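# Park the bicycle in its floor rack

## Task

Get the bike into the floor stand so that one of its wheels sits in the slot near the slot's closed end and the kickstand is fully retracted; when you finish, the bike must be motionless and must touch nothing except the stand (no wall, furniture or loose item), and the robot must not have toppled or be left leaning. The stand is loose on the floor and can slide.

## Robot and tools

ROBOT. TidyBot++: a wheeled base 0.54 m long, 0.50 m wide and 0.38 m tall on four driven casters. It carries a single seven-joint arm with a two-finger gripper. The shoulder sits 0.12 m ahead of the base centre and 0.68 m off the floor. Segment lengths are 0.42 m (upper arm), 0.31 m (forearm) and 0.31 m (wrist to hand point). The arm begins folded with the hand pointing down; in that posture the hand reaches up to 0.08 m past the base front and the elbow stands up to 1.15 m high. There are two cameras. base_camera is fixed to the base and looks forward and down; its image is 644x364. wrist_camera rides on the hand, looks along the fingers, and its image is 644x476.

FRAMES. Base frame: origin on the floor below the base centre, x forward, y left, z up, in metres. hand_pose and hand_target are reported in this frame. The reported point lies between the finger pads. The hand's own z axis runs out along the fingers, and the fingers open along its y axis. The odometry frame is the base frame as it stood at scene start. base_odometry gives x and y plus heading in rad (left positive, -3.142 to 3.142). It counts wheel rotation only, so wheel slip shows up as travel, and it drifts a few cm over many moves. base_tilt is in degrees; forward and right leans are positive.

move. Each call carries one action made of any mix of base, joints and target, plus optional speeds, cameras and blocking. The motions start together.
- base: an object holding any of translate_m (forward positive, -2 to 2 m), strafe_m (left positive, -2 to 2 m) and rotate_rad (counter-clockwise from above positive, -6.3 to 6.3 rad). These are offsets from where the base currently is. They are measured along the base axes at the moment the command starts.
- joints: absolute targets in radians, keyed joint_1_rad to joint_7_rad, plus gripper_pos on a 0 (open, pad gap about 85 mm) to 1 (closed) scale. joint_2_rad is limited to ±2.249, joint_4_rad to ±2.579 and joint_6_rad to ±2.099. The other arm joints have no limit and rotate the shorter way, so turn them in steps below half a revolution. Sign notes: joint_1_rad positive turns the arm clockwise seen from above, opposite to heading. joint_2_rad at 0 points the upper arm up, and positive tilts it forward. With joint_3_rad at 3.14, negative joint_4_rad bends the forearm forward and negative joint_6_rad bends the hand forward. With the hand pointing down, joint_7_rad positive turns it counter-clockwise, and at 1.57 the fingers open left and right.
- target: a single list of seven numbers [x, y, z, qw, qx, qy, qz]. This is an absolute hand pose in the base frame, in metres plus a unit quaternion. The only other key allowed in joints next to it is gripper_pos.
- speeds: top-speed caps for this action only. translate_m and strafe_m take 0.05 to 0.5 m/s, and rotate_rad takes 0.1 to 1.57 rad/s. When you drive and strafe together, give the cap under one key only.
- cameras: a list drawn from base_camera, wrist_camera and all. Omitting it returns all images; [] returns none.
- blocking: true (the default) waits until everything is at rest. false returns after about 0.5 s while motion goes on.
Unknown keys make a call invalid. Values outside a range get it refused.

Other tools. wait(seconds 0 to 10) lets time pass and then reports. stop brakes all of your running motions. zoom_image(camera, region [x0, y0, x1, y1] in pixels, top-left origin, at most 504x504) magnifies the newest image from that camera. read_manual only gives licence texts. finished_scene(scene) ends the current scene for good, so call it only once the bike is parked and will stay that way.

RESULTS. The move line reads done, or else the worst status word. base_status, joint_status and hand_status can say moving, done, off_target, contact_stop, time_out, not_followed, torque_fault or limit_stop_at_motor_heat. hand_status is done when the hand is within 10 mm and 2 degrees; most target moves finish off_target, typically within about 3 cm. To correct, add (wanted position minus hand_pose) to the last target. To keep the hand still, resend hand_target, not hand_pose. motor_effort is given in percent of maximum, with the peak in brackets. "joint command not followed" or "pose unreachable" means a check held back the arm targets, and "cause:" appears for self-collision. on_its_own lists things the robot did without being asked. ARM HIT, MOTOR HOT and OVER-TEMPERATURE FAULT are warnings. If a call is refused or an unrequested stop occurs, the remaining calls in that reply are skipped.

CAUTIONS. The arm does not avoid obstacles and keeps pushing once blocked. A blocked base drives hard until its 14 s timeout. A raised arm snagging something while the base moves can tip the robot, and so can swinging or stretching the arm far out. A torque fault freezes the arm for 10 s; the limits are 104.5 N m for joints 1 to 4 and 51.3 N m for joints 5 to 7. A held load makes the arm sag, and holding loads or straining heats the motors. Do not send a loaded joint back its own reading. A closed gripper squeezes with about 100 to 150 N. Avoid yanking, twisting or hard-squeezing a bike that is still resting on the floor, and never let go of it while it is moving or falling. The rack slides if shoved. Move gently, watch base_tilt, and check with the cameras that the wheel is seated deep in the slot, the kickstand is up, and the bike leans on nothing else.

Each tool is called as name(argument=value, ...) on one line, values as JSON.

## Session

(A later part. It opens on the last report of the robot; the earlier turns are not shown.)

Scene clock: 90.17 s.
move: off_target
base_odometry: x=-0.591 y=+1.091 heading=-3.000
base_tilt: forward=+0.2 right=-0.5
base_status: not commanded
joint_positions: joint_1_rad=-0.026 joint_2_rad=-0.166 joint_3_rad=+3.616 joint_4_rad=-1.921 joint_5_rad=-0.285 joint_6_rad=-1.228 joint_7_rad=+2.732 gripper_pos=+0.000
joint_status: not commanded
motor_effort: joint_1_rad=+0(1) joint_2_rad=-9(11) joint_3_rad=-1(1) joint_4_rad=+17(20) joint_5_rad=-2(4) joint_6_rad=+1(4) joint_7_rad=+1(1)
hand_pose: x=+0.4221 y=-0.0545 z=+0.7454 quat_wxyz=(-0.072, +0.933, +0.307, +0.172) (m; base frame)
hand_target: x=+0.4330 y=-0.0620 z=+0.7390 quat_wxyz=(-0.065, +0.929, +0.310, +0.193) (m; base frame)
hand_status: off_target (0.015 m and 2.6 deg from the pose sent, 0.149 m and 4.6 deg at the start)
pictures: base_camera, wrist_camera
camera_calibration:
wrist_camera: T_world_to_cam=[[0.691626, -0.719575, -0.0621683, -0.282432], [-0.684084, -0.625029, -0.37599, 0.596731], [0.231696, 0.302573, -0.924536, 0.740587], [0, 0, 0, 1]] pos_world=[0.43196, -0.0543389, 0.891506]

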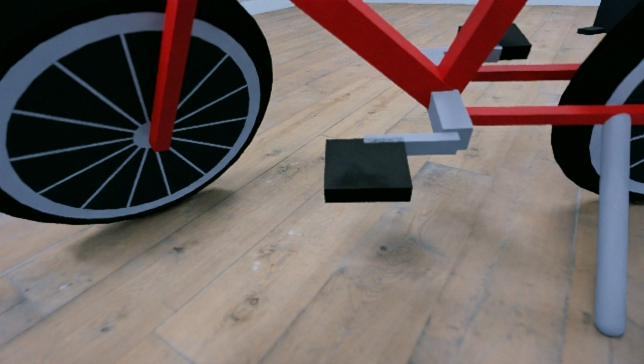

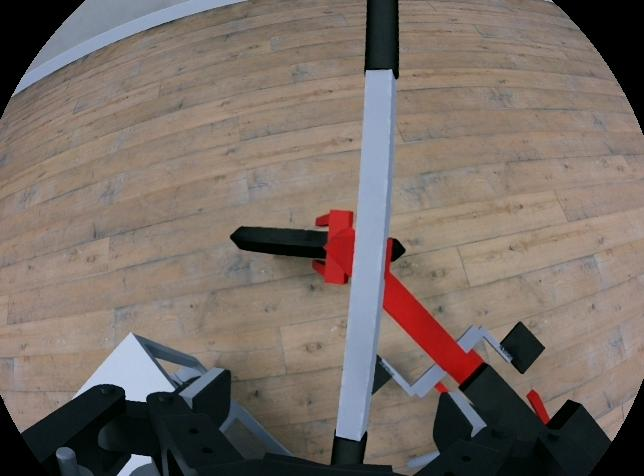

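move(target=[0.473, -0.077, 0.677, -0.065, 0.929, 0.310, 0.193], cameras=["wrist_camera"])

Scene clock: 93.70 s.
move: off_target
base_odometry: x=-0.591 y=+1.091 heading=-3.000
base_tilt: forward=+0.2 right=-0.5
base_status: not commanded
joint_positions: joint_1_rad=+0.294 joint_2_rad=+0.023 joint_3_rad=+3.407 joint_4_rad=-1.977 joint_5_rad=-0.426 joint_6_rad=-1.062 joint_7_rad=+2.924 gripper_pos=+0.000
joint_status: not commanded
motor_effort: joint_1_rad=+1(1) joint_2_rad=-16(16) joint_3_rad=+0(1) joint_4_rad=+17(19) joint_5_rad=-2(3) joint_6_rad=+0(2) joint_7_rad=+1(1)
hand_pose: x=+0.4622 y=-0.0804 z=+0.6831 quat_wxyz=(-0.075, +0.938, +0.290, +0.175) (m; base frame)
hand_target: x=+0.4730 y=-0.0770 z=+0.6770 quat_wxyz=(-0.065, +0.929, +0.310, +0.193) (m; base frame)
hand_status: off_target (0.013 m and 3.5 deg from the pose sent, 0.088 m and 2.6 deg at the start)
pictures: wrist_camera
camera_calibration:
wrist_camera: T_world_to_cam=[[0.666588, -0.742037, -0.0710077, -0.316871], [-0.705399, -0.59713, -0.3819, 0.60069], [0.240983, 0.304659, -0.921472, 0.675361], [0, 0, 0, 1]] pos_world=[0.472198, -0.0821938, 0.829229]

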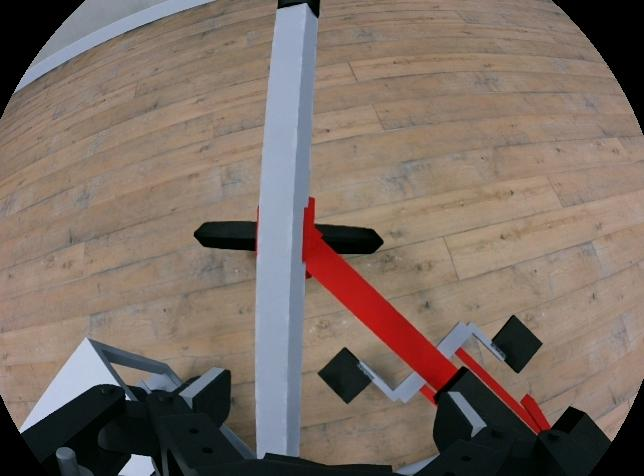

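move(target=[0.462, -0.057, 0.677, -0.065, 0.929, 0.310, 0.193], cameras=["wrist_camera"])

Scene clock: 95.27 s.
move: off_target
base_odometry: x=-0.591 y=+1.091 heading=-3.000
base_tilt: forward=+0.2 right=-0.5
base_status: not commanded
joint_positions: joint_1_rad=+0.215 joint_2_rad=-0.002 joint_3_rad=+3.413 joint_4_rad=-2.027 joint_5_rad=-0.428 joint_6_rad=-1.036 joint_7_rad=+2.927 gripper_pos=+0.000
joint_status: not commanded
motor_effort: joint_1_rad=+0(2) joint_2_rad=-16(16) joint_3_rad=+0(1) joint_4_rad=+17(18) joint_5_rad=-3(3) joint_6_rad=+1(1) joint_7_rad=+1(1)
hand_pose: x=+0.4550 y=-0.0500 z=+0.6763 quat_wxyz=(-0.082, +0.928, +0.320, +0.173) (m; base frame)
hand_target: x=+0.4620 y=-0.0570 z=+0.6770 quat_wxyz=(-0.065, +0.929, +0.310, +0.193) (m; base frame)
hand_status: off_target (0.010 m and 3.2 deg from the pose sent, 0.024 m and 3.5 deg at the start)
pictures: wrist_camera
camera_calibration:
wrist_camera: T_world_to_cam=[[0.713538, -0.696767, -0.0733453, -0.307496], [-0.664913, -0.640462, -0.384317, 0.592259], [0.220805, 0.322993, -0.920283, 0.670753], [0, 0, 0, 1]] pos_world=[0.465105, -0.0515825, 0.822344]

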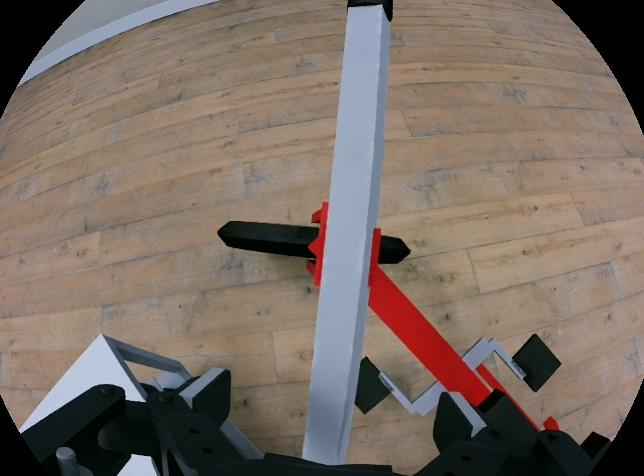

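move(target=[0.476, -0.046, 0.629, -0.065, 0.929, 0.310, 0.193], cameras=["wrist_camera"])

Scene clock: 97.07 s.
move: off_target
base_odometry: x=-0.591 y=+1.091 heading=-3.000
base_tilt: forward=+0.2 right=-0.5
base_status: not commanded
joint_positions: joint_1_rad=+0.314 joint_2_rad=+0.068 joint_3_rad=+3.286 joint_4_rad=-2.112 joint_5_rad=-0.488 joint_6_rad=-0.870 joint_7_rad=+2.943 gripper_pos=+0.000
joint_status: not commanded
motor_effort: joint_1_rad=+0(1) joint_2_rad=-16(17) joint_3_rad=+0(0) joint_4_rad=+15(17) joint_5_rad=-2(3) joint_6_rad=+0(1) joint_7_rad=+1(1)
hand_pose: x=+0.4672 y=-0.0464 z=+0.6338 quat_wxyz=(-0.077, +0.936, +0.296, +0.176) (m; base frame)
hand_target: x=+0.4760 y=-0.0460 z=+0.6290 quat_wxyz=(-0.065, +0.929, +0.310, +0.193) (m; base frame)
hand_status: off_target (0.010 m and 3.0 deg from the pose sent, 0.052 m and 3.2 deg at the start)
pictures: wrist_camera
camera_calibration:
wrist_camera: T_world_to_cam=[[0.677409, -0.732033, -0.072425, -0.302156], [-0.695666, -0.605514, -0.386526, 0.603687], [0.239096, 0.31222, -0.91943, 0.618285], [0, 0, 0, 1]] pos_world=[0.476818, -0.0486881, 0.779927]

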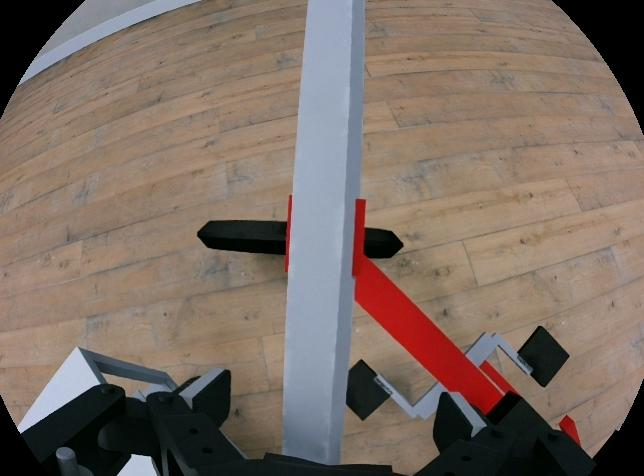

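move(joints={"gripper_pos": 1.0})

Scene clock: 98.97 s.
move: off_target
base_odometry: x=-0.591 y=+1.091 heading=-3.000
base_tilt: forward=+0.2 right=-0.5
base_status: not commanded
joint_positions: joint_1_rad=+0.325 joint_2_rad=+0.061 joint_3_rad=+3.277 joint_4_rad=-2.124 joint_5_rad=-0.492 joint_6_rad=-0.849 joint_7_rad=+2.949 gripper_pos=+0.784
joint_status: gripper_pos off_target (ended at +0.784, target +1.000)
motor_effort: joint_1_rad=-1(4) joint_2_rad=-13(18) joint_3_rad=-1(4) joint_4_rad=+15(19) joint_5_rad=-4(8) joint_6_rad=-1(7) joint_7_rad=+0(2)
hand_pose: x=+0.4674 y=-0.0486 z=+0.6330 quat_wxyz=(-0.071, +0.936, +0.294, +0.181) (m; base frame)
hand_target: x=+0.4760 y=-0.0460 z=+0.6290 quat_wxyz=(-0.065, +0.929, +0.310, +0.193) (m; base frame)
hand_status: not commanded
pictures: base_camera, wrist_camera
camera_calibration:
wrist_camera: T_world_to_cam=[[0.673194, -0.737188, -0.0580005, -0.311426], [-0.694983, -0.603954, -0.390178, 0.604279], [0.252605, 0.302975, -0.918911, 0.61105], [0, 0, 0, 1]] pos_world=[0.475259, -0.0497563, 0.779214]

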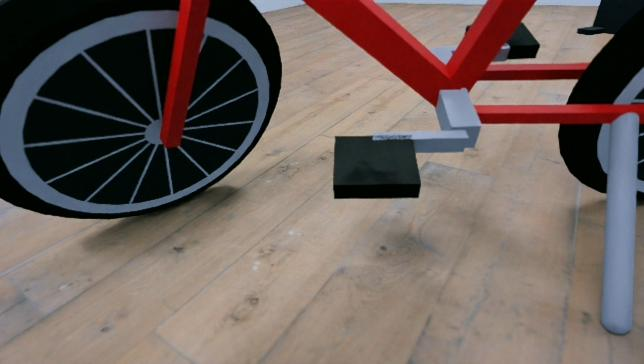

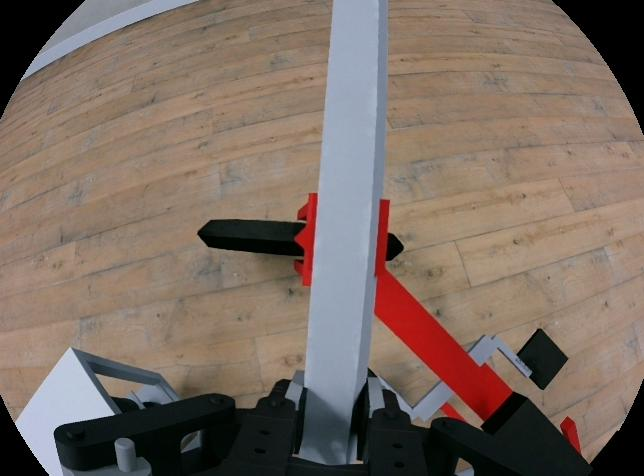

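move(target=[0.58, -0.048, 0.66, -0.0891, 0.9412, 0.3039, 0.1196])

move(target=[0.683, -0.048, 0.675, -0.1127, 0.948, 0.296, 0.045])

Scene clock: 102.57 s.
move: off_target
base_odometry: x=-0.591 y=+1.091 heading=-3.000
base_tilt: forward=+0.2 right=-0.5
base_status: not commanded
joint_positions: joint_1_rad=+0.397 joint_2_rad=+0.323 joint_3_rad=+3.044 joint_4_rad=-1.655 joint_5_rad=-0.294 joint_6_rad=-1.014 joint_7_rad=+2.658 gripper_pos=+0.799
joint_status: not commanded
motor_effort: joint_1_rad=-1(6) joint_2_rad=-25(26) joint_3_rad=-3(6) joint_4_rad=+18(22) joint_5_rad=-5(9) joint_6_rad=-1(5) joint_7_rad=+0(2)
hand_pose: x=+0.5929 y=-0.0665 z=+0.6627 quat_wxyz=(-0.064, +0.936, +0.312, +0.149) (m; base frame)
hand_target: x=+0.5800 y=-0.0480 z=+0.6600 quat_wxyz=(-0.089, +0.941, +0.304, +0.120) (m; base frame)
hand_status: off_target (0.023 m and 4.6 deg from the pose sent, 0.116 m and 7.4 deg at the start)
pictures: base_camera, wrist_camera
camera_calibration:
wrist_camera: T_world_to_cam=[[0.695505, -0.715499, -0.0658383, -0.413945], [-0.691889, -0.642193, -0.329967, 0.647975], [0.19381, 0.275046, -0.941694, 0.660218], [0, 0, 0, 1]] pos_world=[0.608271, -0.0616428, 0.80828]

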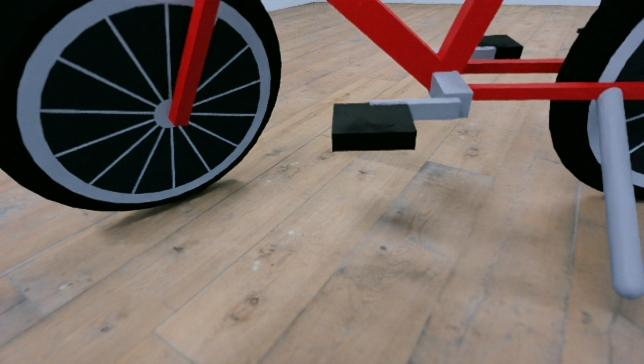

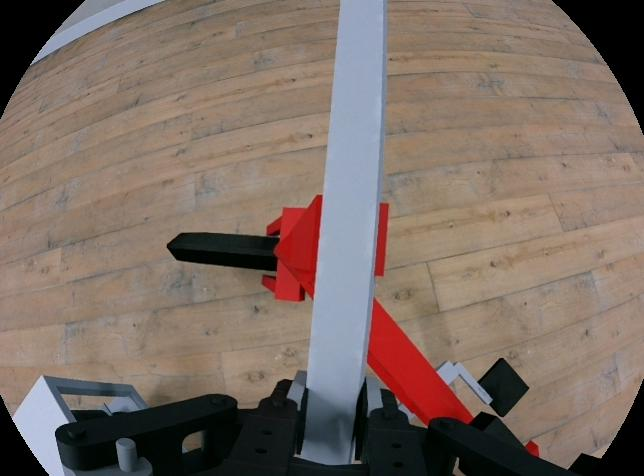

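Scene clock: 104.57 s.
move: off_target
base_odometry: x=-0.591 y=+1.091 heading=-3.000
base_tilt: forward=+0.2 right=-0.5
base_status: not commanded
joint_positions: joint_1_rad=+0.292 joint_2_rad=+0.675 joint_3_rad=+2.997 joint_4_rad=-1.027 joint_5_rad=-0.173 joint_6_rad=-1.388 joint_7_rad=+2.431 gripper_pos=+0.803
joint_status: not commanded
motor_effort: joint_1_rad=+3(4) joint_2_rad=-39(40) joint_3_rad=-2(5) joint_4_rad=+16(19) joint_5_rad=-3(7) joint_6_rad=-4(6) joint_7_rad=+0(1)
hand_pose: x=+0.7095 y=-0.0504 z=+0.6717 quat_wxyz=(-0.099, +0.939, +0.317, +0.088) (m; base frame)
hand_target: x=+0.6830 y=-0.0480 z=+0.6750 quat_wxyz=(-0.113, +0.948, +0.296, +0.045) (m; base frame)
hand_status: off_target (0.027 m and 5.8 deg from the pose sent, 0.093 m and 13.4 deg at the start)
pictures: base_camera, wrist_camera
camera_calibration:
wrist_camera: T_world_to_cam=[[0.697293, -0.693879, -0.179763, -0.406586], [-0.714549, -0.6531, -0.250759, 0.704252], [0.0565932, 0.303302, -0.951212, 0.74678], [0, 0, 0, 1]] pos_world=[0.74447, -0.0486747, 0.813855]

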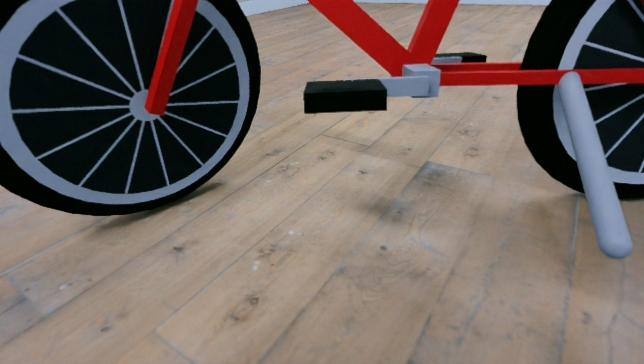

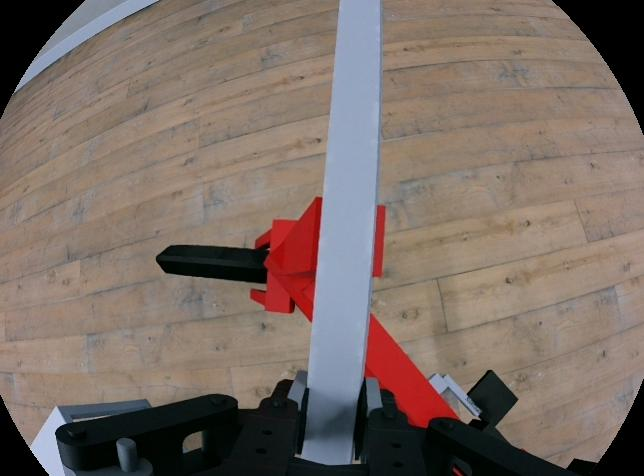

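move(target=[0.635, -0.048, 0.685, -0.1127, 0.948, 0.296, 0.045])

Scene clock: 106.37 s.
move: off_target
base_odometry: x=-0.591 y=+1.091 heading=-3.000
base_tilt: forward=+0.2 right=-0.5
base_status: not commanded
joint_positions: joint_1_rad=+0.304 joint_2_rad=+0.583 joint_3_rad=+2.997 joint_4_rad=-1.182 joint_5_rad=-0.172 joint_6_rad=-1.388 joint_7_rad=+2.430 gripper_pos=+0.803
joint_status: not commanded
motor_effort: joint_1_rad=+2(3) joint_2_rad=-38(40) joint_3_rad=-3(4) joint_4_rad=+16(17) joint_5_rad=-5(6) joint_6_rad=-7(10) joint_7_rad=+0(1)
hand_pose: x=+0.6561 y=-0.0434 z=+0.6735 quat_wxyz=(-0.109, +0.941, +0.315, +0.058) (m; base frame)
hand_target: x=+0.6350 y=-0.0480 z=+0.6850 quat_wxyz=(-0.113, +0.948, +0.296, +0.045) (m; base frame)
hand_status: off_target (0.024 m and 2.8 deg from the pose sent, 0.076 m and 5.8 deg at the start)
pictures: base_camera, wrist_camera
camera_calibration:
wrist_camera: T_world_to_cam=[[0.685381, -0.692993, -0.223636, -0.326758], [-0.728171, -0.654092, -0.204769, 0.649097], [-0.00437477, 0.30319, -0.95292, 0.7906], [0, 0, 0, 1]] pos_world=[0.700067, -0.0415747, 0.813219]

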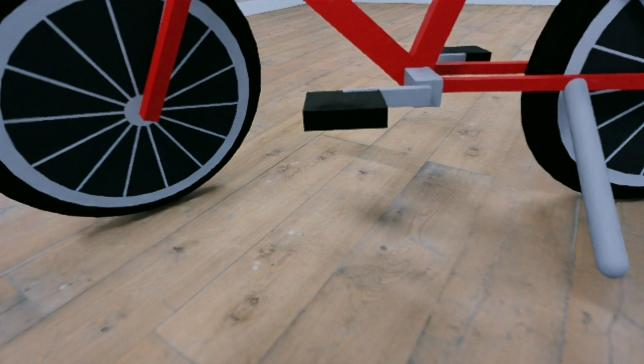

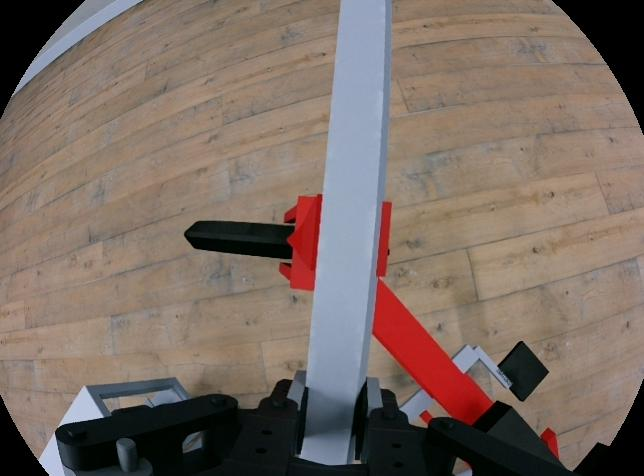

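move(target=[0.605, -0.029, 0.691, -0.057, 0.987, 0.150, 0.023], cameras=[])

move(target=[0.601, -0.005, 0.696, 0, 1, 0, 0])

Scene clock: 111.40 s.
move: off_target
base_odometry: x=-0.591 y=+1.091 heading=-3.000
base_tilt: forward=+0.2 right=-0.5
base_status: not commanded
joint_positions: joint_1_rad=+0.183 joint_2_rad=+0.468 joint_3_rad=+3.075 joint_4_rad=-1.339 joint_5_rad=-0.120 joint_6_rad=-1.374 joint_7_rad=+2.094 gripper_pos=+0.803
joint_status: not commanded
motor_effort: joint_1_rad=+1(3) joint_2_rad=-33(38) joint_3_rad=-2(4) joint_4_rad=+17(20) joint_5_rad=-5(6) joint_6_rad=-4(9) joint_7_rad=+1(1)
hand_pose: x=+0.6029 y=-0.0219 z=+0.6767 quat_wxyz=(-0.076, +0.980, +0.186, +0.005) (m; base frame)
hand_target: x=+0.6050 y=-0.0290 z=+0.6910 quat_wxyz=(-0.057, +0.987, +0.150, +0.023) (m; base frame)
hand_status: off_target (0.016 m and 5.1 deg from the pose sent, 0.056 m and 20.9 deg at the start)
pictures: none
No camera images: "cameras" was empty.

Scene clock: 112.83 s.
move: off_target
base_odometry: x=-0.591 y=+1.091 heading=-3.000
base_tilt: forward=+0.2 right=-0.5
base_status: not commanded
joint_positions: joint_1_rad=-0.003 joint_2_rad=+0.445 joint_3_rad=+3.153 joint_4_rad=-1.339 joint_5_rad=-0.039 joint_6_rad=-1.374 joint_7_rad=+1.674 gripper_pos=+0.813
joint_status: not commanded
motor_effort: joint_1_rad=+2(3) joint_2_rad=-32(35) joint_3_rad=+0(3) joint_4_rad=+20(20) joint_5_rad=+0(5) joint_6_rad=+2(4) joint_7_rad=+0(1)
hand_pose: x=+0.6024 y=+0.0098 z=+0.6838 quat_wxyz=(-0.017, +0.999, +0.044, -0.008) (m; base frame)
hand_target: x=+0.6010 y=-0.0050 z=+0.6960 quat_wxyz=(+0.000, +1.000, +0.000, +0.000) (m; base frame)
hand_status: off_target (0.019 m and 5.5 deg from the pose sent, 0.026 m and 23.1 deg at the start)
pictures: base_camera, wrist_camera
camera_calibration:
wrist_camera: T_world_to_cam=[[0.189116, -0.975445, -0.112883, -0.0247884], [-0.981715, -0.190357, 0.000219751, 0.654916], [-0.0217023, 0.110777, -0.993608, 0.824162], [0, 0, 0, 1]] pos_world=[0.665515, 0.00918947, 0.815952]

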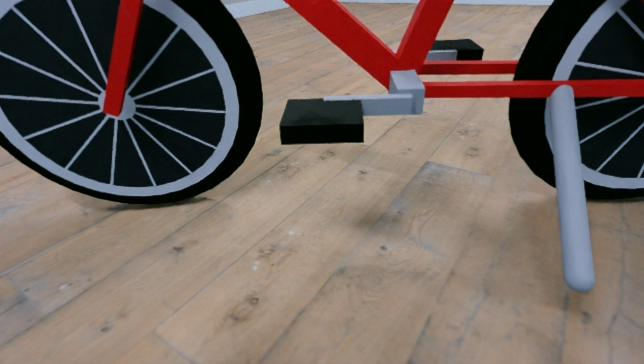

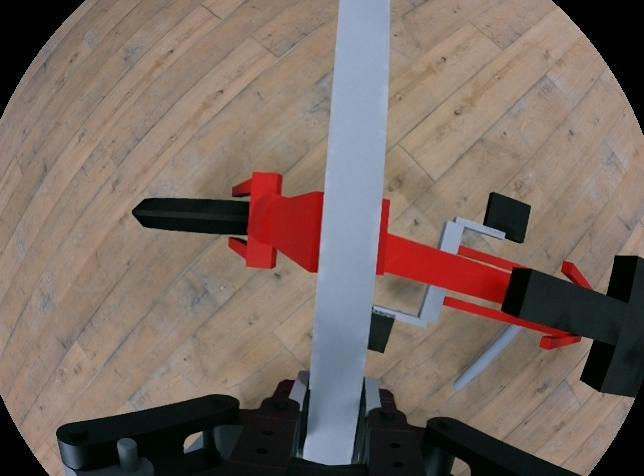

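move(base={"translate_m": -0.02, "strafe_m": -0.3}, speeds={"strafe_m": 0.15})

Scene clock: 117.73 s.
move: done
base_odometry: x=-0.614 y=+1.391 heading=-3.000
base_tilt: forward=+0.2 right=-0.5
base_status: done
joint_positions: joint_1_rad=+0.001 joint_2_rad=+0.452 joint_3_rad=+3.177 joint_4_rad=-1.339 joint_5_rad=-0.023 joint_6_rad=-1.374 joint_7_rad=+1.655 gripper_pos=+0.814
joint_status: not commanded
motor_effort: joint_1_rad=+1(7) joint_2_rad=-37(39) joint_3_rad=-1(5) joint_4_rad=+22(22) joint_5_rad=+0(5) joint_6_rad=+0(3) joint_7_rad=+2(2)
hand_pose: x=+0.6026 y=-0.0075 z=+0.6803 quat_wxyz=(-0.004, +1.000, +0.023, -0.012) (m; base frame)
hand_target: x=+0.6010 y=-0.0050 z=+0.6960 quat_wxyz=(+0.000, +1.000, +0.000, +0.000) (m; base frame)
hand_status: not commanded
pictures: base_camera, wrist_camera
camera_calibration:
wrist_camera: T_world_to_cam=[[0.147469, -0.985144, -0.0879993, -0.0339841], [-0.988747, -0.149098, 0.0122053, 0.648171], [-0.0251445, 0.0852092, -0.996046, 0.82611], [0, 0, 0, 1]] pos_world=[0.666661, -0.00723012, 0.811941]

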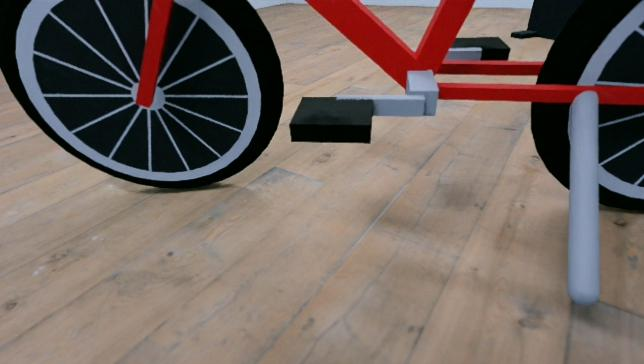

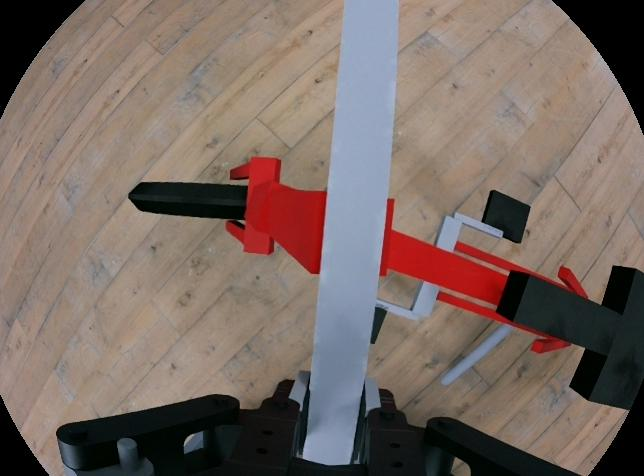

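move(target=[0.635, 0.02, 0.692, 0, 0.975, -0.223, 0])

Scene clock: 124.43 s.
move: off_target
base_odometry: x=-0.614 y=+1.391 heading=-3.000
base_tilt: forward=+0.2 right=-0.5
base_status: not commanded
joint_positions: joint_1_rad=-0.098 joint_2_rad=+0.498 joint_3_rad=+3.220 joint_4_rad=-1.229 joint_5_rad=-0.030 joint_6_rad=-1.417 joint_7_rad=+1.206 gripper_pos=+0.814
joint_status: not commanded
motor_effort: joint_1_rad=+3(4) joint_2_rad=-32(37) joint_3_rad=+2(3) joint_4_rad=+19(22) joint_5_rad=+2(3) joint_6_rad=+3(6) joint_7_rad=-1(2)
hand_pose: x=+0.6300 y=+0.0258 z=+0.6914 quat_wxyz=(+0.004, +0.986, -0.169, +0.000) (m; base frame)
hand_target: x=+0.6350 y=+0.0200 z=+0.6920 quat_wxyz=(+0.000, +0.975, -0.223, +0.000) (m; base frame)
hand_status: off_target (0.008 m and 6.3 deg from the pose sent, 0.044 m and 28.5 deg at the start)
pictures: base_camera, wrist_camera
camera_calibration:
wrist_camera: T_world_to_cam=[[-0.232915, -0.970079, -0.0685441, 0.221517], [-0.972128, 0.23419, -0.0110839, 0.67587], [0.0268046, 0.064052, -0.997587, 0.803923], [0, 0, 0, 1]] pos_world=[0.687078, 0.00511409, 0.824658]

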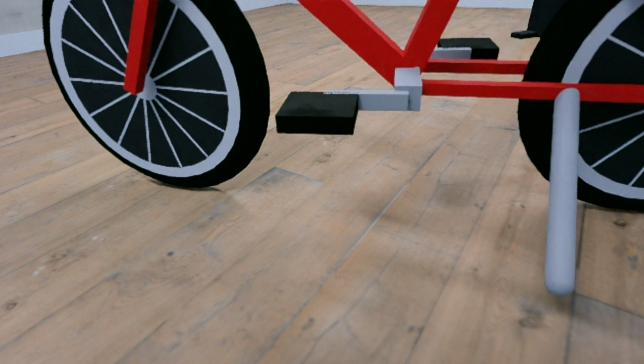

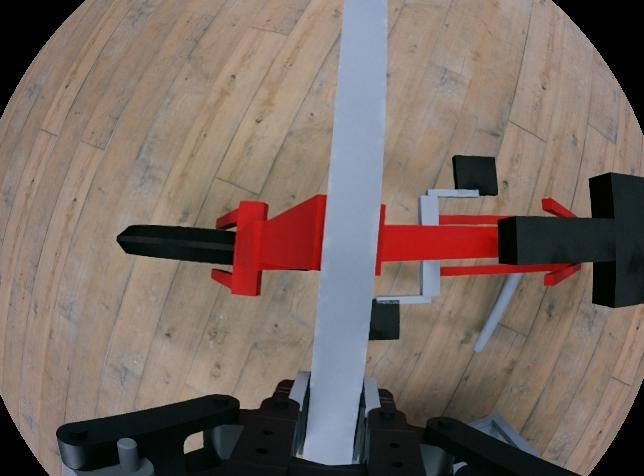

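move(target=[0.652, 0.046, 0.692, 0, 0.911, -0.412, 0], cameras=[])

move(base={"translate_m": -0.07, "strafe_m": -0.3}, speeds={"strafe_m": 0.15})

Scene clock: 128.60 s.
move: off_target
base_odometry: x=-0.614 y=+1.391 heading=-3.000
base_tilt: forward=+0.2 right=-0.5
base_status: not commanded
joint_positions: joint_1_rad=-0.183 joint_2_rad=+0.533 joint_3_rad=+3.293 joint_4_rad=-1.147 joint_5_rad=-0.054 joint_6_rad=-1.443 joint_7_rad=+0.786 gripper_pos=+0.814
joint_status: not commanded
motor_effort: joint_1_rad=+3(4) joint_2_rad=-31(32) joint_3_rad=+3(3) joint_4_rad=+18(20) joint_5_rad=+1(3) joint_6_rad=+5(7) joint_7_rad=-1(1)
hand_pose: x=+0.6510 y=+0.0473 z=+0.6996 quat_wxyz=(+0.005, +0.932, -0.361, +0.016) (m; base frame)
hand_target: x=+0.6520 y=+0.0460 z=+0.6920 quat_wxyz=(+0.000, +0.911, -0.412, +0.000) (m; base frame)
hand_status: off_target (0.008 m and 6.6 deg from the pose sent, 0.030 m and 29.2 deg at the start)
pictures: none
No camera images: "cameras" was empty.

Scene clock: 131.77 s.
move: done
base_odometry: x=-0.587 y=+1.698 heading=-3.000
base_tilt: forward=+0.2 right=-0.5
base_status: done
joint_positions: joint_1_rad=-0.187 joint_2_rad=+0.532 joint_3_rad=+3.316 joint_4_rad=-1.127 joint_5_rad=-0.071 joint_6_rad=-1.457 joint_7_rad=+0.783 gripper_pos=+0.814
joint_status: not commanded
motor_effort: joint_1_rad=+3(10) joint_2_rad=-28(32) joint_3_rad=+2(7) joint_4_rad=+14(18) joint_5_rad=-3(7) joint_6_rad=+4(8) joint_7_rad=-2(3)
hand_pose: x=+0.6538 y=+0.0457 z=+0.7069 quat_wxyz=(+0.001, +0.929, -0.369, +0.018) (m; base frame)
hand_target: x=+0.6520 y=+0.0460 z=+0.6920 quat_wxyz=(+0.000, +0.911, -0.412, +0.000) (m; base frame)
hand_status: not commanded
pictures: base_camera, wrist_camera
camera_calibration:
wrist_camera: T_world_to_cam=[[-0.602549, -0.793633, -0.08415, 0.492057], [-0.7933, 0.607126, -0.0455435, 0.584872], [0.0872344, 0.0393139, -0.995412, 0.777527], [0, 0, 0, 1]] pos_world=[0.69264, 0.00485409, 0.842004]

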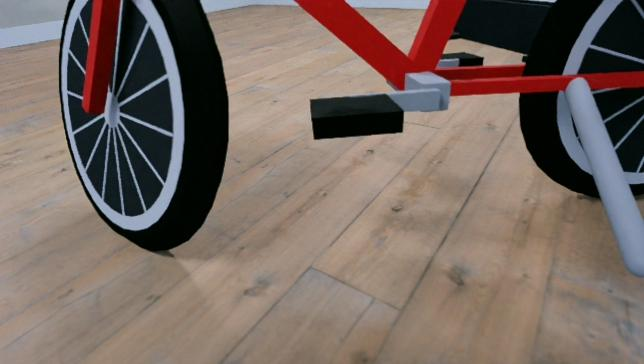

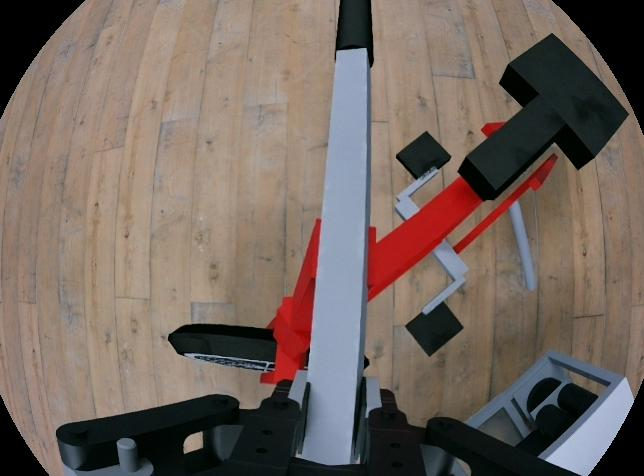

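move(target=[0.596, 0.01, 0.692, 0, 0.996, -0.087, 0], cameras=[])

move(target=[0.602, -0.032, 0.692, -0.01, 0.975, 0.216, 0.044])

move(target=[0.624, -0.059, 0.69, -0.039, 0.888, 0.452, 0.076])

Scene clock: 137.57 s.
move: off_target
base_odometry: x=-0.587 y=+1.698 heading=-3.000
base_tilt: forward=+0.2 right=-0.5
base_status: not commanded
joint_positions: joint_1_rad=-0.045 joint_2_rad=+0.418 joint_3_rad=+3.233 joint_4_rad=-1.324 joint_5_rad=-0.033 joint_6_rad=-1.404 joint_7_rad=+1.318 gripper_pos=+0.814
joint_status: not commanded
motor_effort: joint_1_rad=-1(4) joint_2_rad=-29(30) joint_3_rad=-2(4) joint_4_rad=+15(15) joint_5_rad=-3(5) joint_6_rad=-3(4) joint_7_rad=+2(3)
hand_pose: x=+0.5995 y=-0.0066 z=+0.7018 quat_wxyz=(+0.002, +0.989, -0.148, -0.001) (m; base frame)
hand_target: x=+0.5960 y=+0.0100 z=+0.6920 quat_wxyz=(+0.000, +0.996, -0.087, +0.000) (m; base frame)
hand_status: off_target (0.020 m and 7.1 deg from the pose sent, 0.070 m and 33.4 deg at the start)
pictures: none
No camera images: "cameras" was empty.

Scene clock: 139.13 s.
move: off_target
base_odometry: x=-0.587 y=+1.698 heading=-3.000
base_tilt: forward=+0.2 right=-0.5
base_status: not commanded
joint_positions: joint_1_rad=+0.124 joint_2_rad=+0.405 joint_3_rad=+3.116 joint_4_rad=-1.391 joint_5_rad=-0.033 joint_6_rad=-1.289 joint_7_rad=+2.019 gripper_pos=+0.814
joint_status: not commanded
motor_effort: joint_1_rad=-1(2) joint_2_rad=-32(33) joint_3_rad=-1(3) joint_4_rad=+16(17) joint_5_rad=+1(4) joint_6_rad=-5(6) joint_7_rad=+3(3)
hand_pose: x=+0.6071 y=-0.0384 z=+0.6881 quat_wxyz=(-0.012, +0.985, +0.168, +0.033) (m; base frame)
hand_target: x=+0.6020 y=-0.0320 z=+0.6920 quat_wxyz=(-0.010, +0.975, +0.216, +0.044) (m; base frame)
hand_status: off_target (0.009 m and 5.7 deg from the pose sent, 0.027 m and 42.3 deg at the start)
pictures: base_camera, wrist_camera
camera_calibration:
wrist_camera: T_world_to_cam=[[0.431554, -0.898278, -0.0828071, -0.23713], [-0.901356, -0.425688, -0.0796703, 0.647478], [0.036316, 0.109021, -0.993376, 0.79844], [0, 0, 0, 1]] pos_world=[0.656946, -0.0244312, 0.8251]

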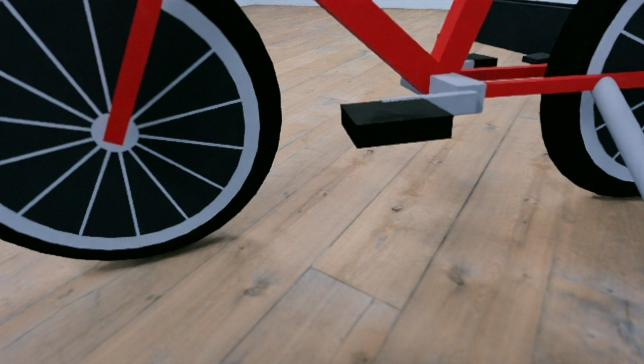

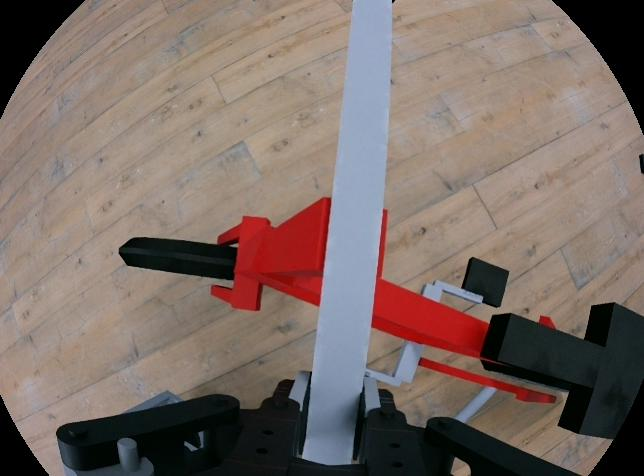

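Scene clock: 140.70 s.
move: off_target
base_odometry: x=-0.587 y=+1.698 heading=-3.000
base_tilt: forward=+0.2 right=-0.5
base_status: not commanded
joint_positions: joint_1_rad=+0.306 joint_2_rad=+0.464 joint_3_rad=+2.980 joint_4_rad=-1.357 joint_5_rad=-0.048 joint_6_rad=-1.285 joint_7_rad=+2.619 gripper_pos=+0.815
joint_status: not commanded
motor_effort: joint_1_rad=+3(3) joint_2_rad=-36(37) joint_3_rad=-2(2) joint_4_rad=+16(18) joint_5_rad=+1(3) joint_6_rad=-8(8) joint_7_rad=+2(3)
hand_pose: x=+0.6172 y=-0.0644 z=+0.6741 quat_wxyz=(-0.038, +0.905, +0.422, +0.050) (m; base frame)
hand_target: x=+0.6240 y=-0.0590 z=+0.6900 quat_wxyz=(-0.039, +0.888, +0.452, +0.076) (m; base frame)
hand_status: off_target (0.018 m and 4.9 deg from the pose sent, 0.027 m and 35.0 deg at the start)
pictures: base_camera, wrist_camera
camera_calibration:
wrist_camera: T_world_to_cam=[[0.83114, -0.54891, -0.0889057, -0.48605], [-0.556063, -0.820285, -0.133892, 0.442446], [0.000566805, 0.16072, -0.987, 0.808108], [0, 0, 0, 1]] pos_world=[0.649545, -0.0337455, 0.81363]

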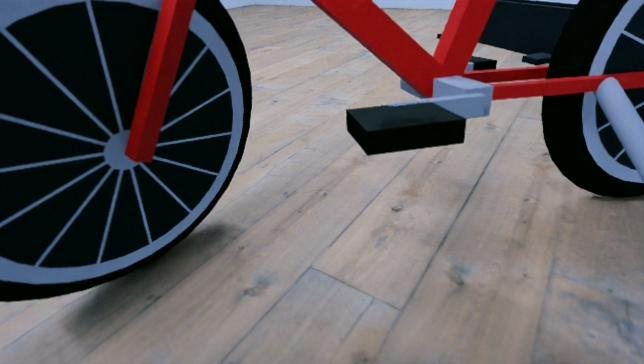

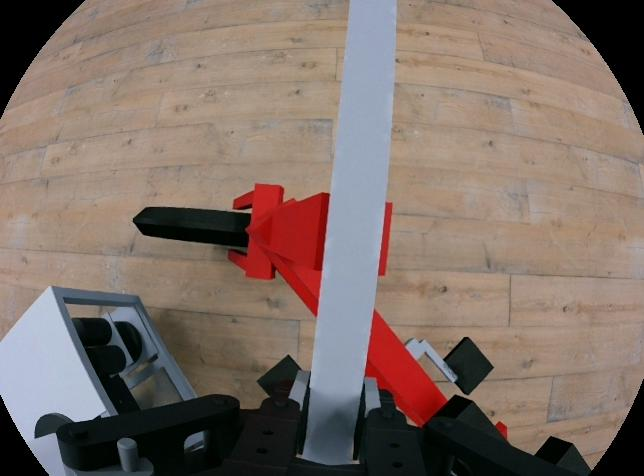

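move(target=[0.617, -0.069, 0.692, -0.053, 0.83, 0.549, 0.0795])

Scene clock: 144.47 s.
move: off_target
base_odometry: x=-0.587 y=+1.698 heading=-3.000
base_tilt: forward=+0.2 right=-0.5
base_status: not commanded
joint_positions: joint_1_rad=+0.376 joint_2_rad=+0.494 joint_3_rad=+2.920 joint_4_rad=-1.340 joint_5_rad=-0.064 joint_6_rad=-1.285 joint_7_rad=+2.876 gripper_pos=+0.815
joint_status: not commanded
motor_effort: joint_1_rad=+3(5) joint_2_rad=-39(39) joint_3_rad=-1(2) joint_4_rad=+19(19) joint_5_rad=+1(3) joint_6_rad=-8(9) joint_7_rad=+2(3)
hand_pose: x=+0.6229 y=-0.0694 z=+0.6688 quat_wxyz=(-0.050, +0.848, +0.524, +0.068) (m; base frame)
hand_target: x=+0.6170 y=-0.0690 z=+0.6920 quat_wxyz=(-0.053, +0.830, +0.549, +0.080) (m; base frame)
hand_status: off_target (0.024 m and 3.8 deg from the pose sent, 0.018 m and 17.3 deg at the start)
pictures: base_camera, wrist_camera
camera_calibration:
wrist_camera: T_world_to_cam=[[0.937645, -0.340041, -0.0720728, -0.557085], [-0.347542, -0.920758, -0.177254, 0.332898], [-0.00608802, 0.191249, -0.981523, 0.806232], [0, 0, 0, 1]] pos_world=[0.642952, -0.0371041, 0.810192]

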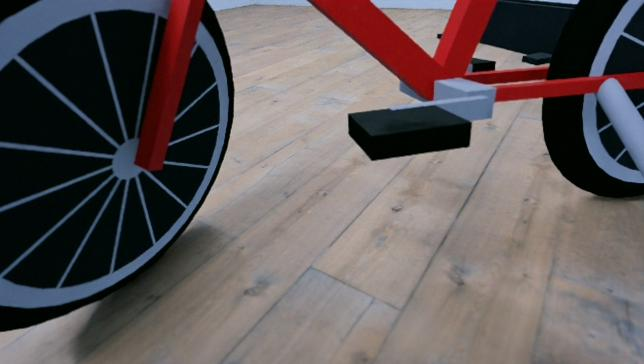

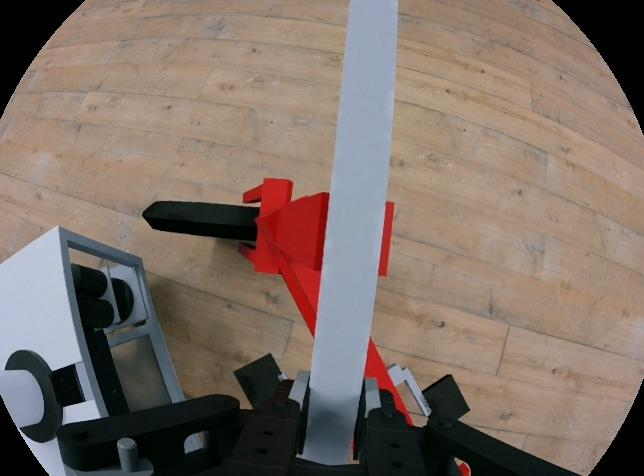

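move(base={"translate_m": 0.209, "strafe_m": -0.019, "rotate_rad": -0.35}, speeds={"translate_m": 0.1, "rotate_rad": 0.17})

Scene clock: 148.07 s.
move: done
base_odometry: x=-0.797 y=+1.687 heading=+2.933
base_tilt: forward=+0.2 right=-0.5
base_status: done
joint_positions: joint_1_rad=+0.384 joint_2_rad=+0.505 joint_3_rad=+2.899 joint_4_rad=-1.330 joint_5_rad=-0.077 joint_6_rad=-1.286 joint_7_rad=+2.884 gripper_pos=+0.815
joint_status: not commanded
motor_effort: joint_1_rad=+6(10) joint_2_rad=-40(41) joint_3_rad=+0(4) joint_4_rad=+20(23) joint_5_rad=+2(4) joint_6_rad=-7(11) joint_7_rad=+2(3)
hand_pose: x=+0.6275 y=-0.0606 z=+0.6681 quat_wxyz=(-0.060, +0.843, +0.529, +0.076) (m; base frame)
hand_target: x=+0.6170 y=-0.0690 z=+0.6920 quat_wxyz=(-0.053, +0.830, +0.549, +0.080) (m; base frame)
hand_status: not commanded
pictures: base_camera, wrist_camera
camera_calibration:
wrist_camera: T_world_to_cam=[[0.942821, -0.324613, -0.0755993, -0.558391], [-0.333275, -0.920971, -0.201843, 0.35001], [-0.00410386, 0.215497, -0.976496, 0.80076], [0, 0, 0, 1]] pos_world=[0.646399, -0.0314741, 0.810372]

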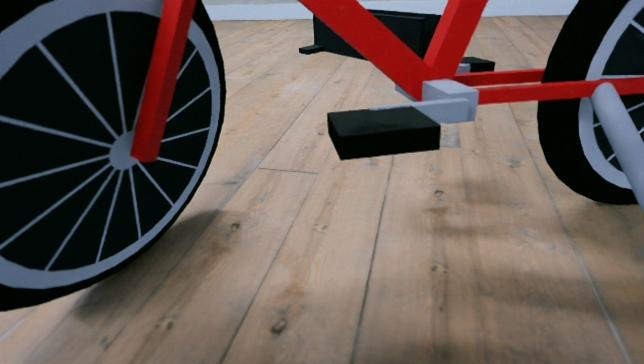

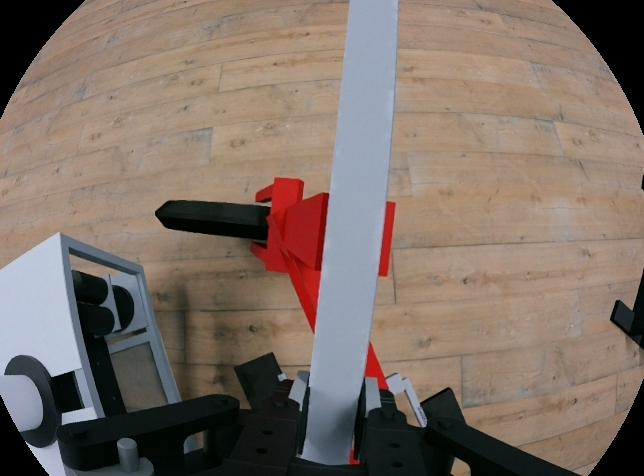

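move(base={"translate_m": 0.209, "strafe_m": -0.019, "rotate_rad": -0.35}, speeds={"translate_m": 0.1, "rotate_rad": 0.17})

Scene clock: 151.67 s.
move: done
base_odometry: x=-0.997 y=+1.749 heading=+2.582
base_tilt: forward=+0.2 right=-0.5
base_status: done
joint_positions: joint_1_rad=+0.375 joint_2_rad=+0.511 joint_3_rad=+2.892 joint_4_rad=-1.328 joint_5_rad=-0.088 joint_6_rad=-1.286 joint_7_rad=+2.885 gripper_pos=+0.815
joint_status: not commanded
motor_effort: joint_1_rad=+6(11) joint_2_rad=-40(43) joint_3_rad=+0(4) joint_4_rad=+20(24) joint_5_rad=+3(5) joint_6_rad=-9(12) joint_7_rad=+2(3)
hand_pose: x=+0.6297 y=-0.0500 z=+0.6671 quat_wxyz=(-0.067, +0.839, +0.534, +0.080) (m; base frame)
hand_target: x=+0.6170 y=-0.0690 z=+0.6920 quat_wxyz=(-0.053, +0.830, +0.549, +0.080) (m; base frame)
hand_status: not commanded
pictures: base_camera, wrist_camera
camera_calibration:
wrist_camera: T_world_to_cam=[[0.946902, -0.311245, -0.0806407, -0.555683], [-0.321442, -0.921988, -0.215902, 0.362129], [-0.00715116, 0.23036, -0.973079, 0.797911], [0, 0, 0, 1]] pos_world=[0.648287, -0.0228817, 0.809805]

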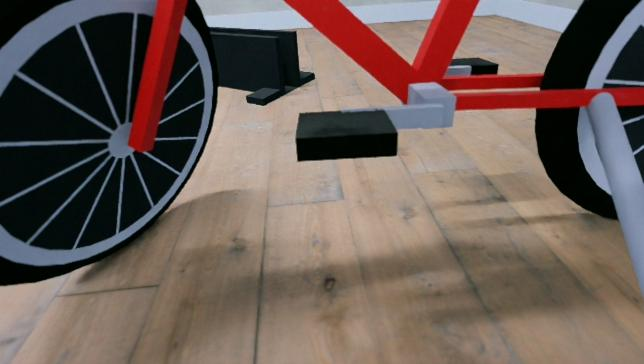

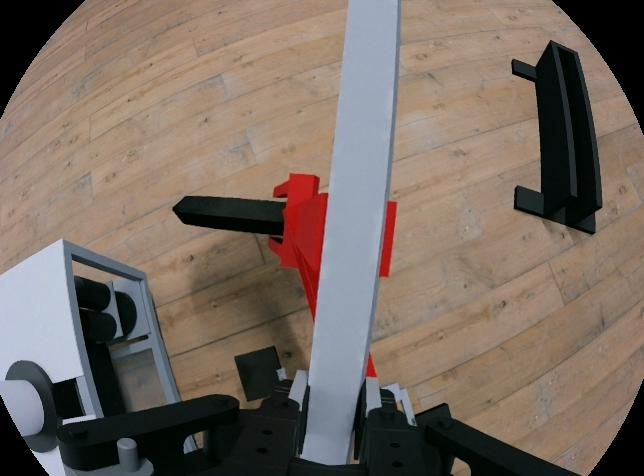

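move(base={"translate_m": 0.172, "strafe_m": 0.015, "rotate_rad": -0.33}, speeds={"translate_m": 0.1, "rotate_rad": 0.19})

Scene clock: 159.17 s.
move: done
base_odometry: x=-1.151 y=+1.828 heading=+2.251
base_tilt: forward=+0.2 right=-0.5
base_status: done
joint_positions: joint_1_rad=+0.373 joint_2_rad=+0.514 joint_3_rad=+2.887 joint_4_rad=-1.328 joint_5_rad=-0.105 joint_6_rad=-1.286 joint_7_rad=+2.886 gripper_pos=+0.815
joint_status: not commanded
motor_effort: joint_1_rad=+7(12) joint_2_rad=-41(44) joint_3_rad=+1(5) joint_4_rad=+21(24) joint_5_rad=+7(8) joint_6_rad=-7(9) joint_7_rad=+8(9)
hand_pose: x=+0.6308 y=-0.0419 z=+0.6672 quat_wxyz=(-0.075, +0.838, +0.534, +0.085) (m; base frame)
hand_target: x=+0.6170 y=-0.0690 z=+0.6920 quat_wxyz=(-0.053, +0.830, +0.549, +0.080) (m; base frame)
hand_status: not commanded
pictures: base_camera, wrist_camera
camera_calibration:
wrist_camera: T_world_to_cam=[[0.947608, -0.307506, -0.0864857, -0.550585], [-0.319353, -0.918171, -0.23447, 0.381208], [-0.00730789, 0.249805, -0.968269, 0.793841], [0, 0, 0, 1]] pos_world=[0.64928, -0.0175993, 0.810415]

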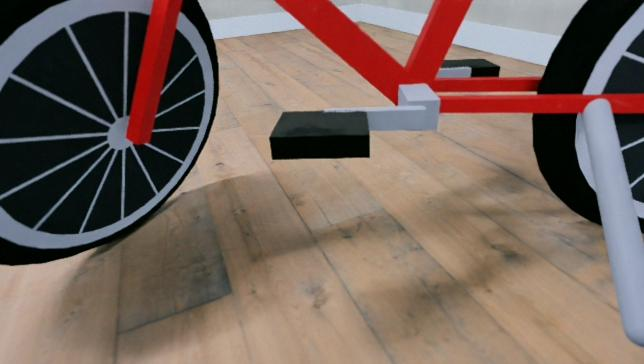

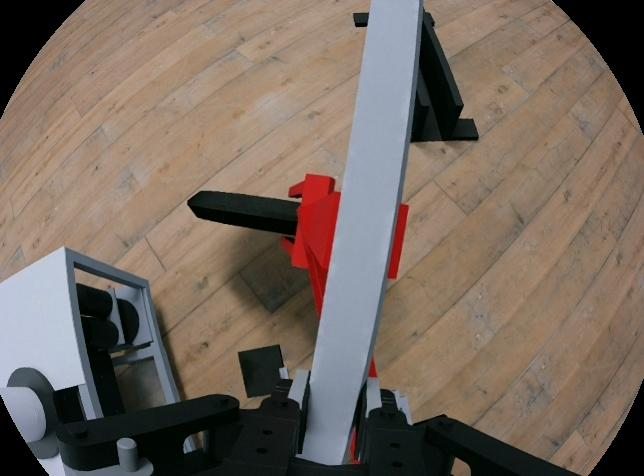

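move(base={"translate_m": 0.205, "strafe_m": 0.018, "rotate_rad": -0.43}, speeds={"translate_m": 0.1, "rotate_rad": 0.2})

zoom_image(camera="wrist_camera", region=[170, 0, 500, 330])

Scene clock: 165.47 s.
move: done
base_odometry: x=-1.294 y=+1.976 heading=+1.822
base_tilt: forward=+0.3 right=-0.5
base_status: done
joint_positions: joint_1_rad=+0.371 joint_2_rad=+0.517 joint_3_rad=+2.885 joint_4_rad=-1.330 joint_5_rad=-0.122 joint_6_rad=-1.287 joint_7_rad=+2.886 gripper_pos=+0.815
joint_status: not commanded
motor_effort: joint_1_rad=+7(12) joint_2_rad=-41(44) joint_3_rad=+0(5) joint_4_rad=+22(24) joint_5_rad=+9(11) joint_6_rad=-7(10) joint_7_rad=+10(12)
hand_pose: x=+0.6307 y=-0.0346 z=+0.6665 quat_wxyz=(-0.084, +0.837, +0.533, +0.089) (m; base frame)
hand_target: x=+0.6170 y=-0.0690 z=+0.6920 quat_wxyz=(-0.053, +0.830, +0.549, +0.080) (m; base frame)
hand_status: not commanded
pictures: base_camera, wrist_camera
camera_calibration:
wrist_camera: T_world_to_cam=[[0.947437, -0.305366, -0.0954737, -0.542071], [-0.319762, -0.913803, -0.250431, 0.398743], [-0.010771, 0.267797, -0.963415, 0.790959], [0, 0, 0, 1]] pos_world=[0.6496, -0.0129729, 0.810126]

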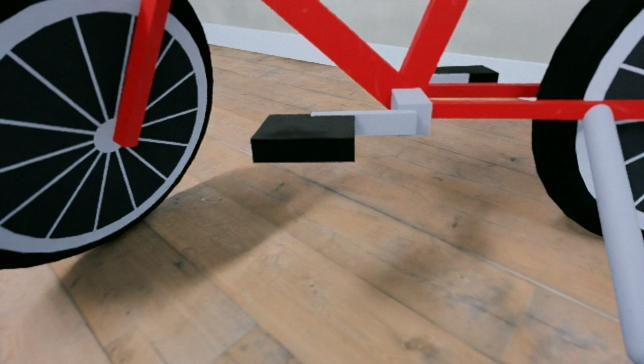

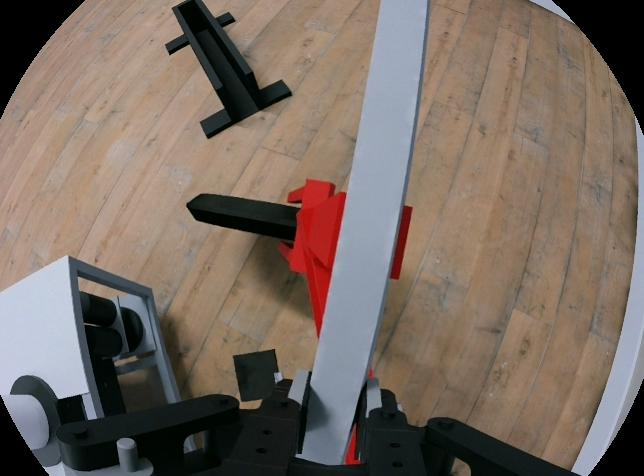

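Scaled by 1.527.

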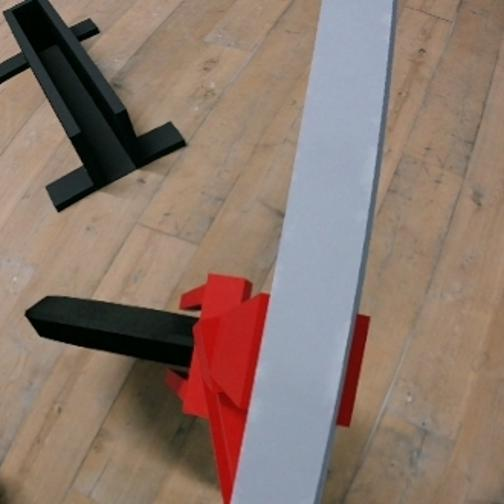

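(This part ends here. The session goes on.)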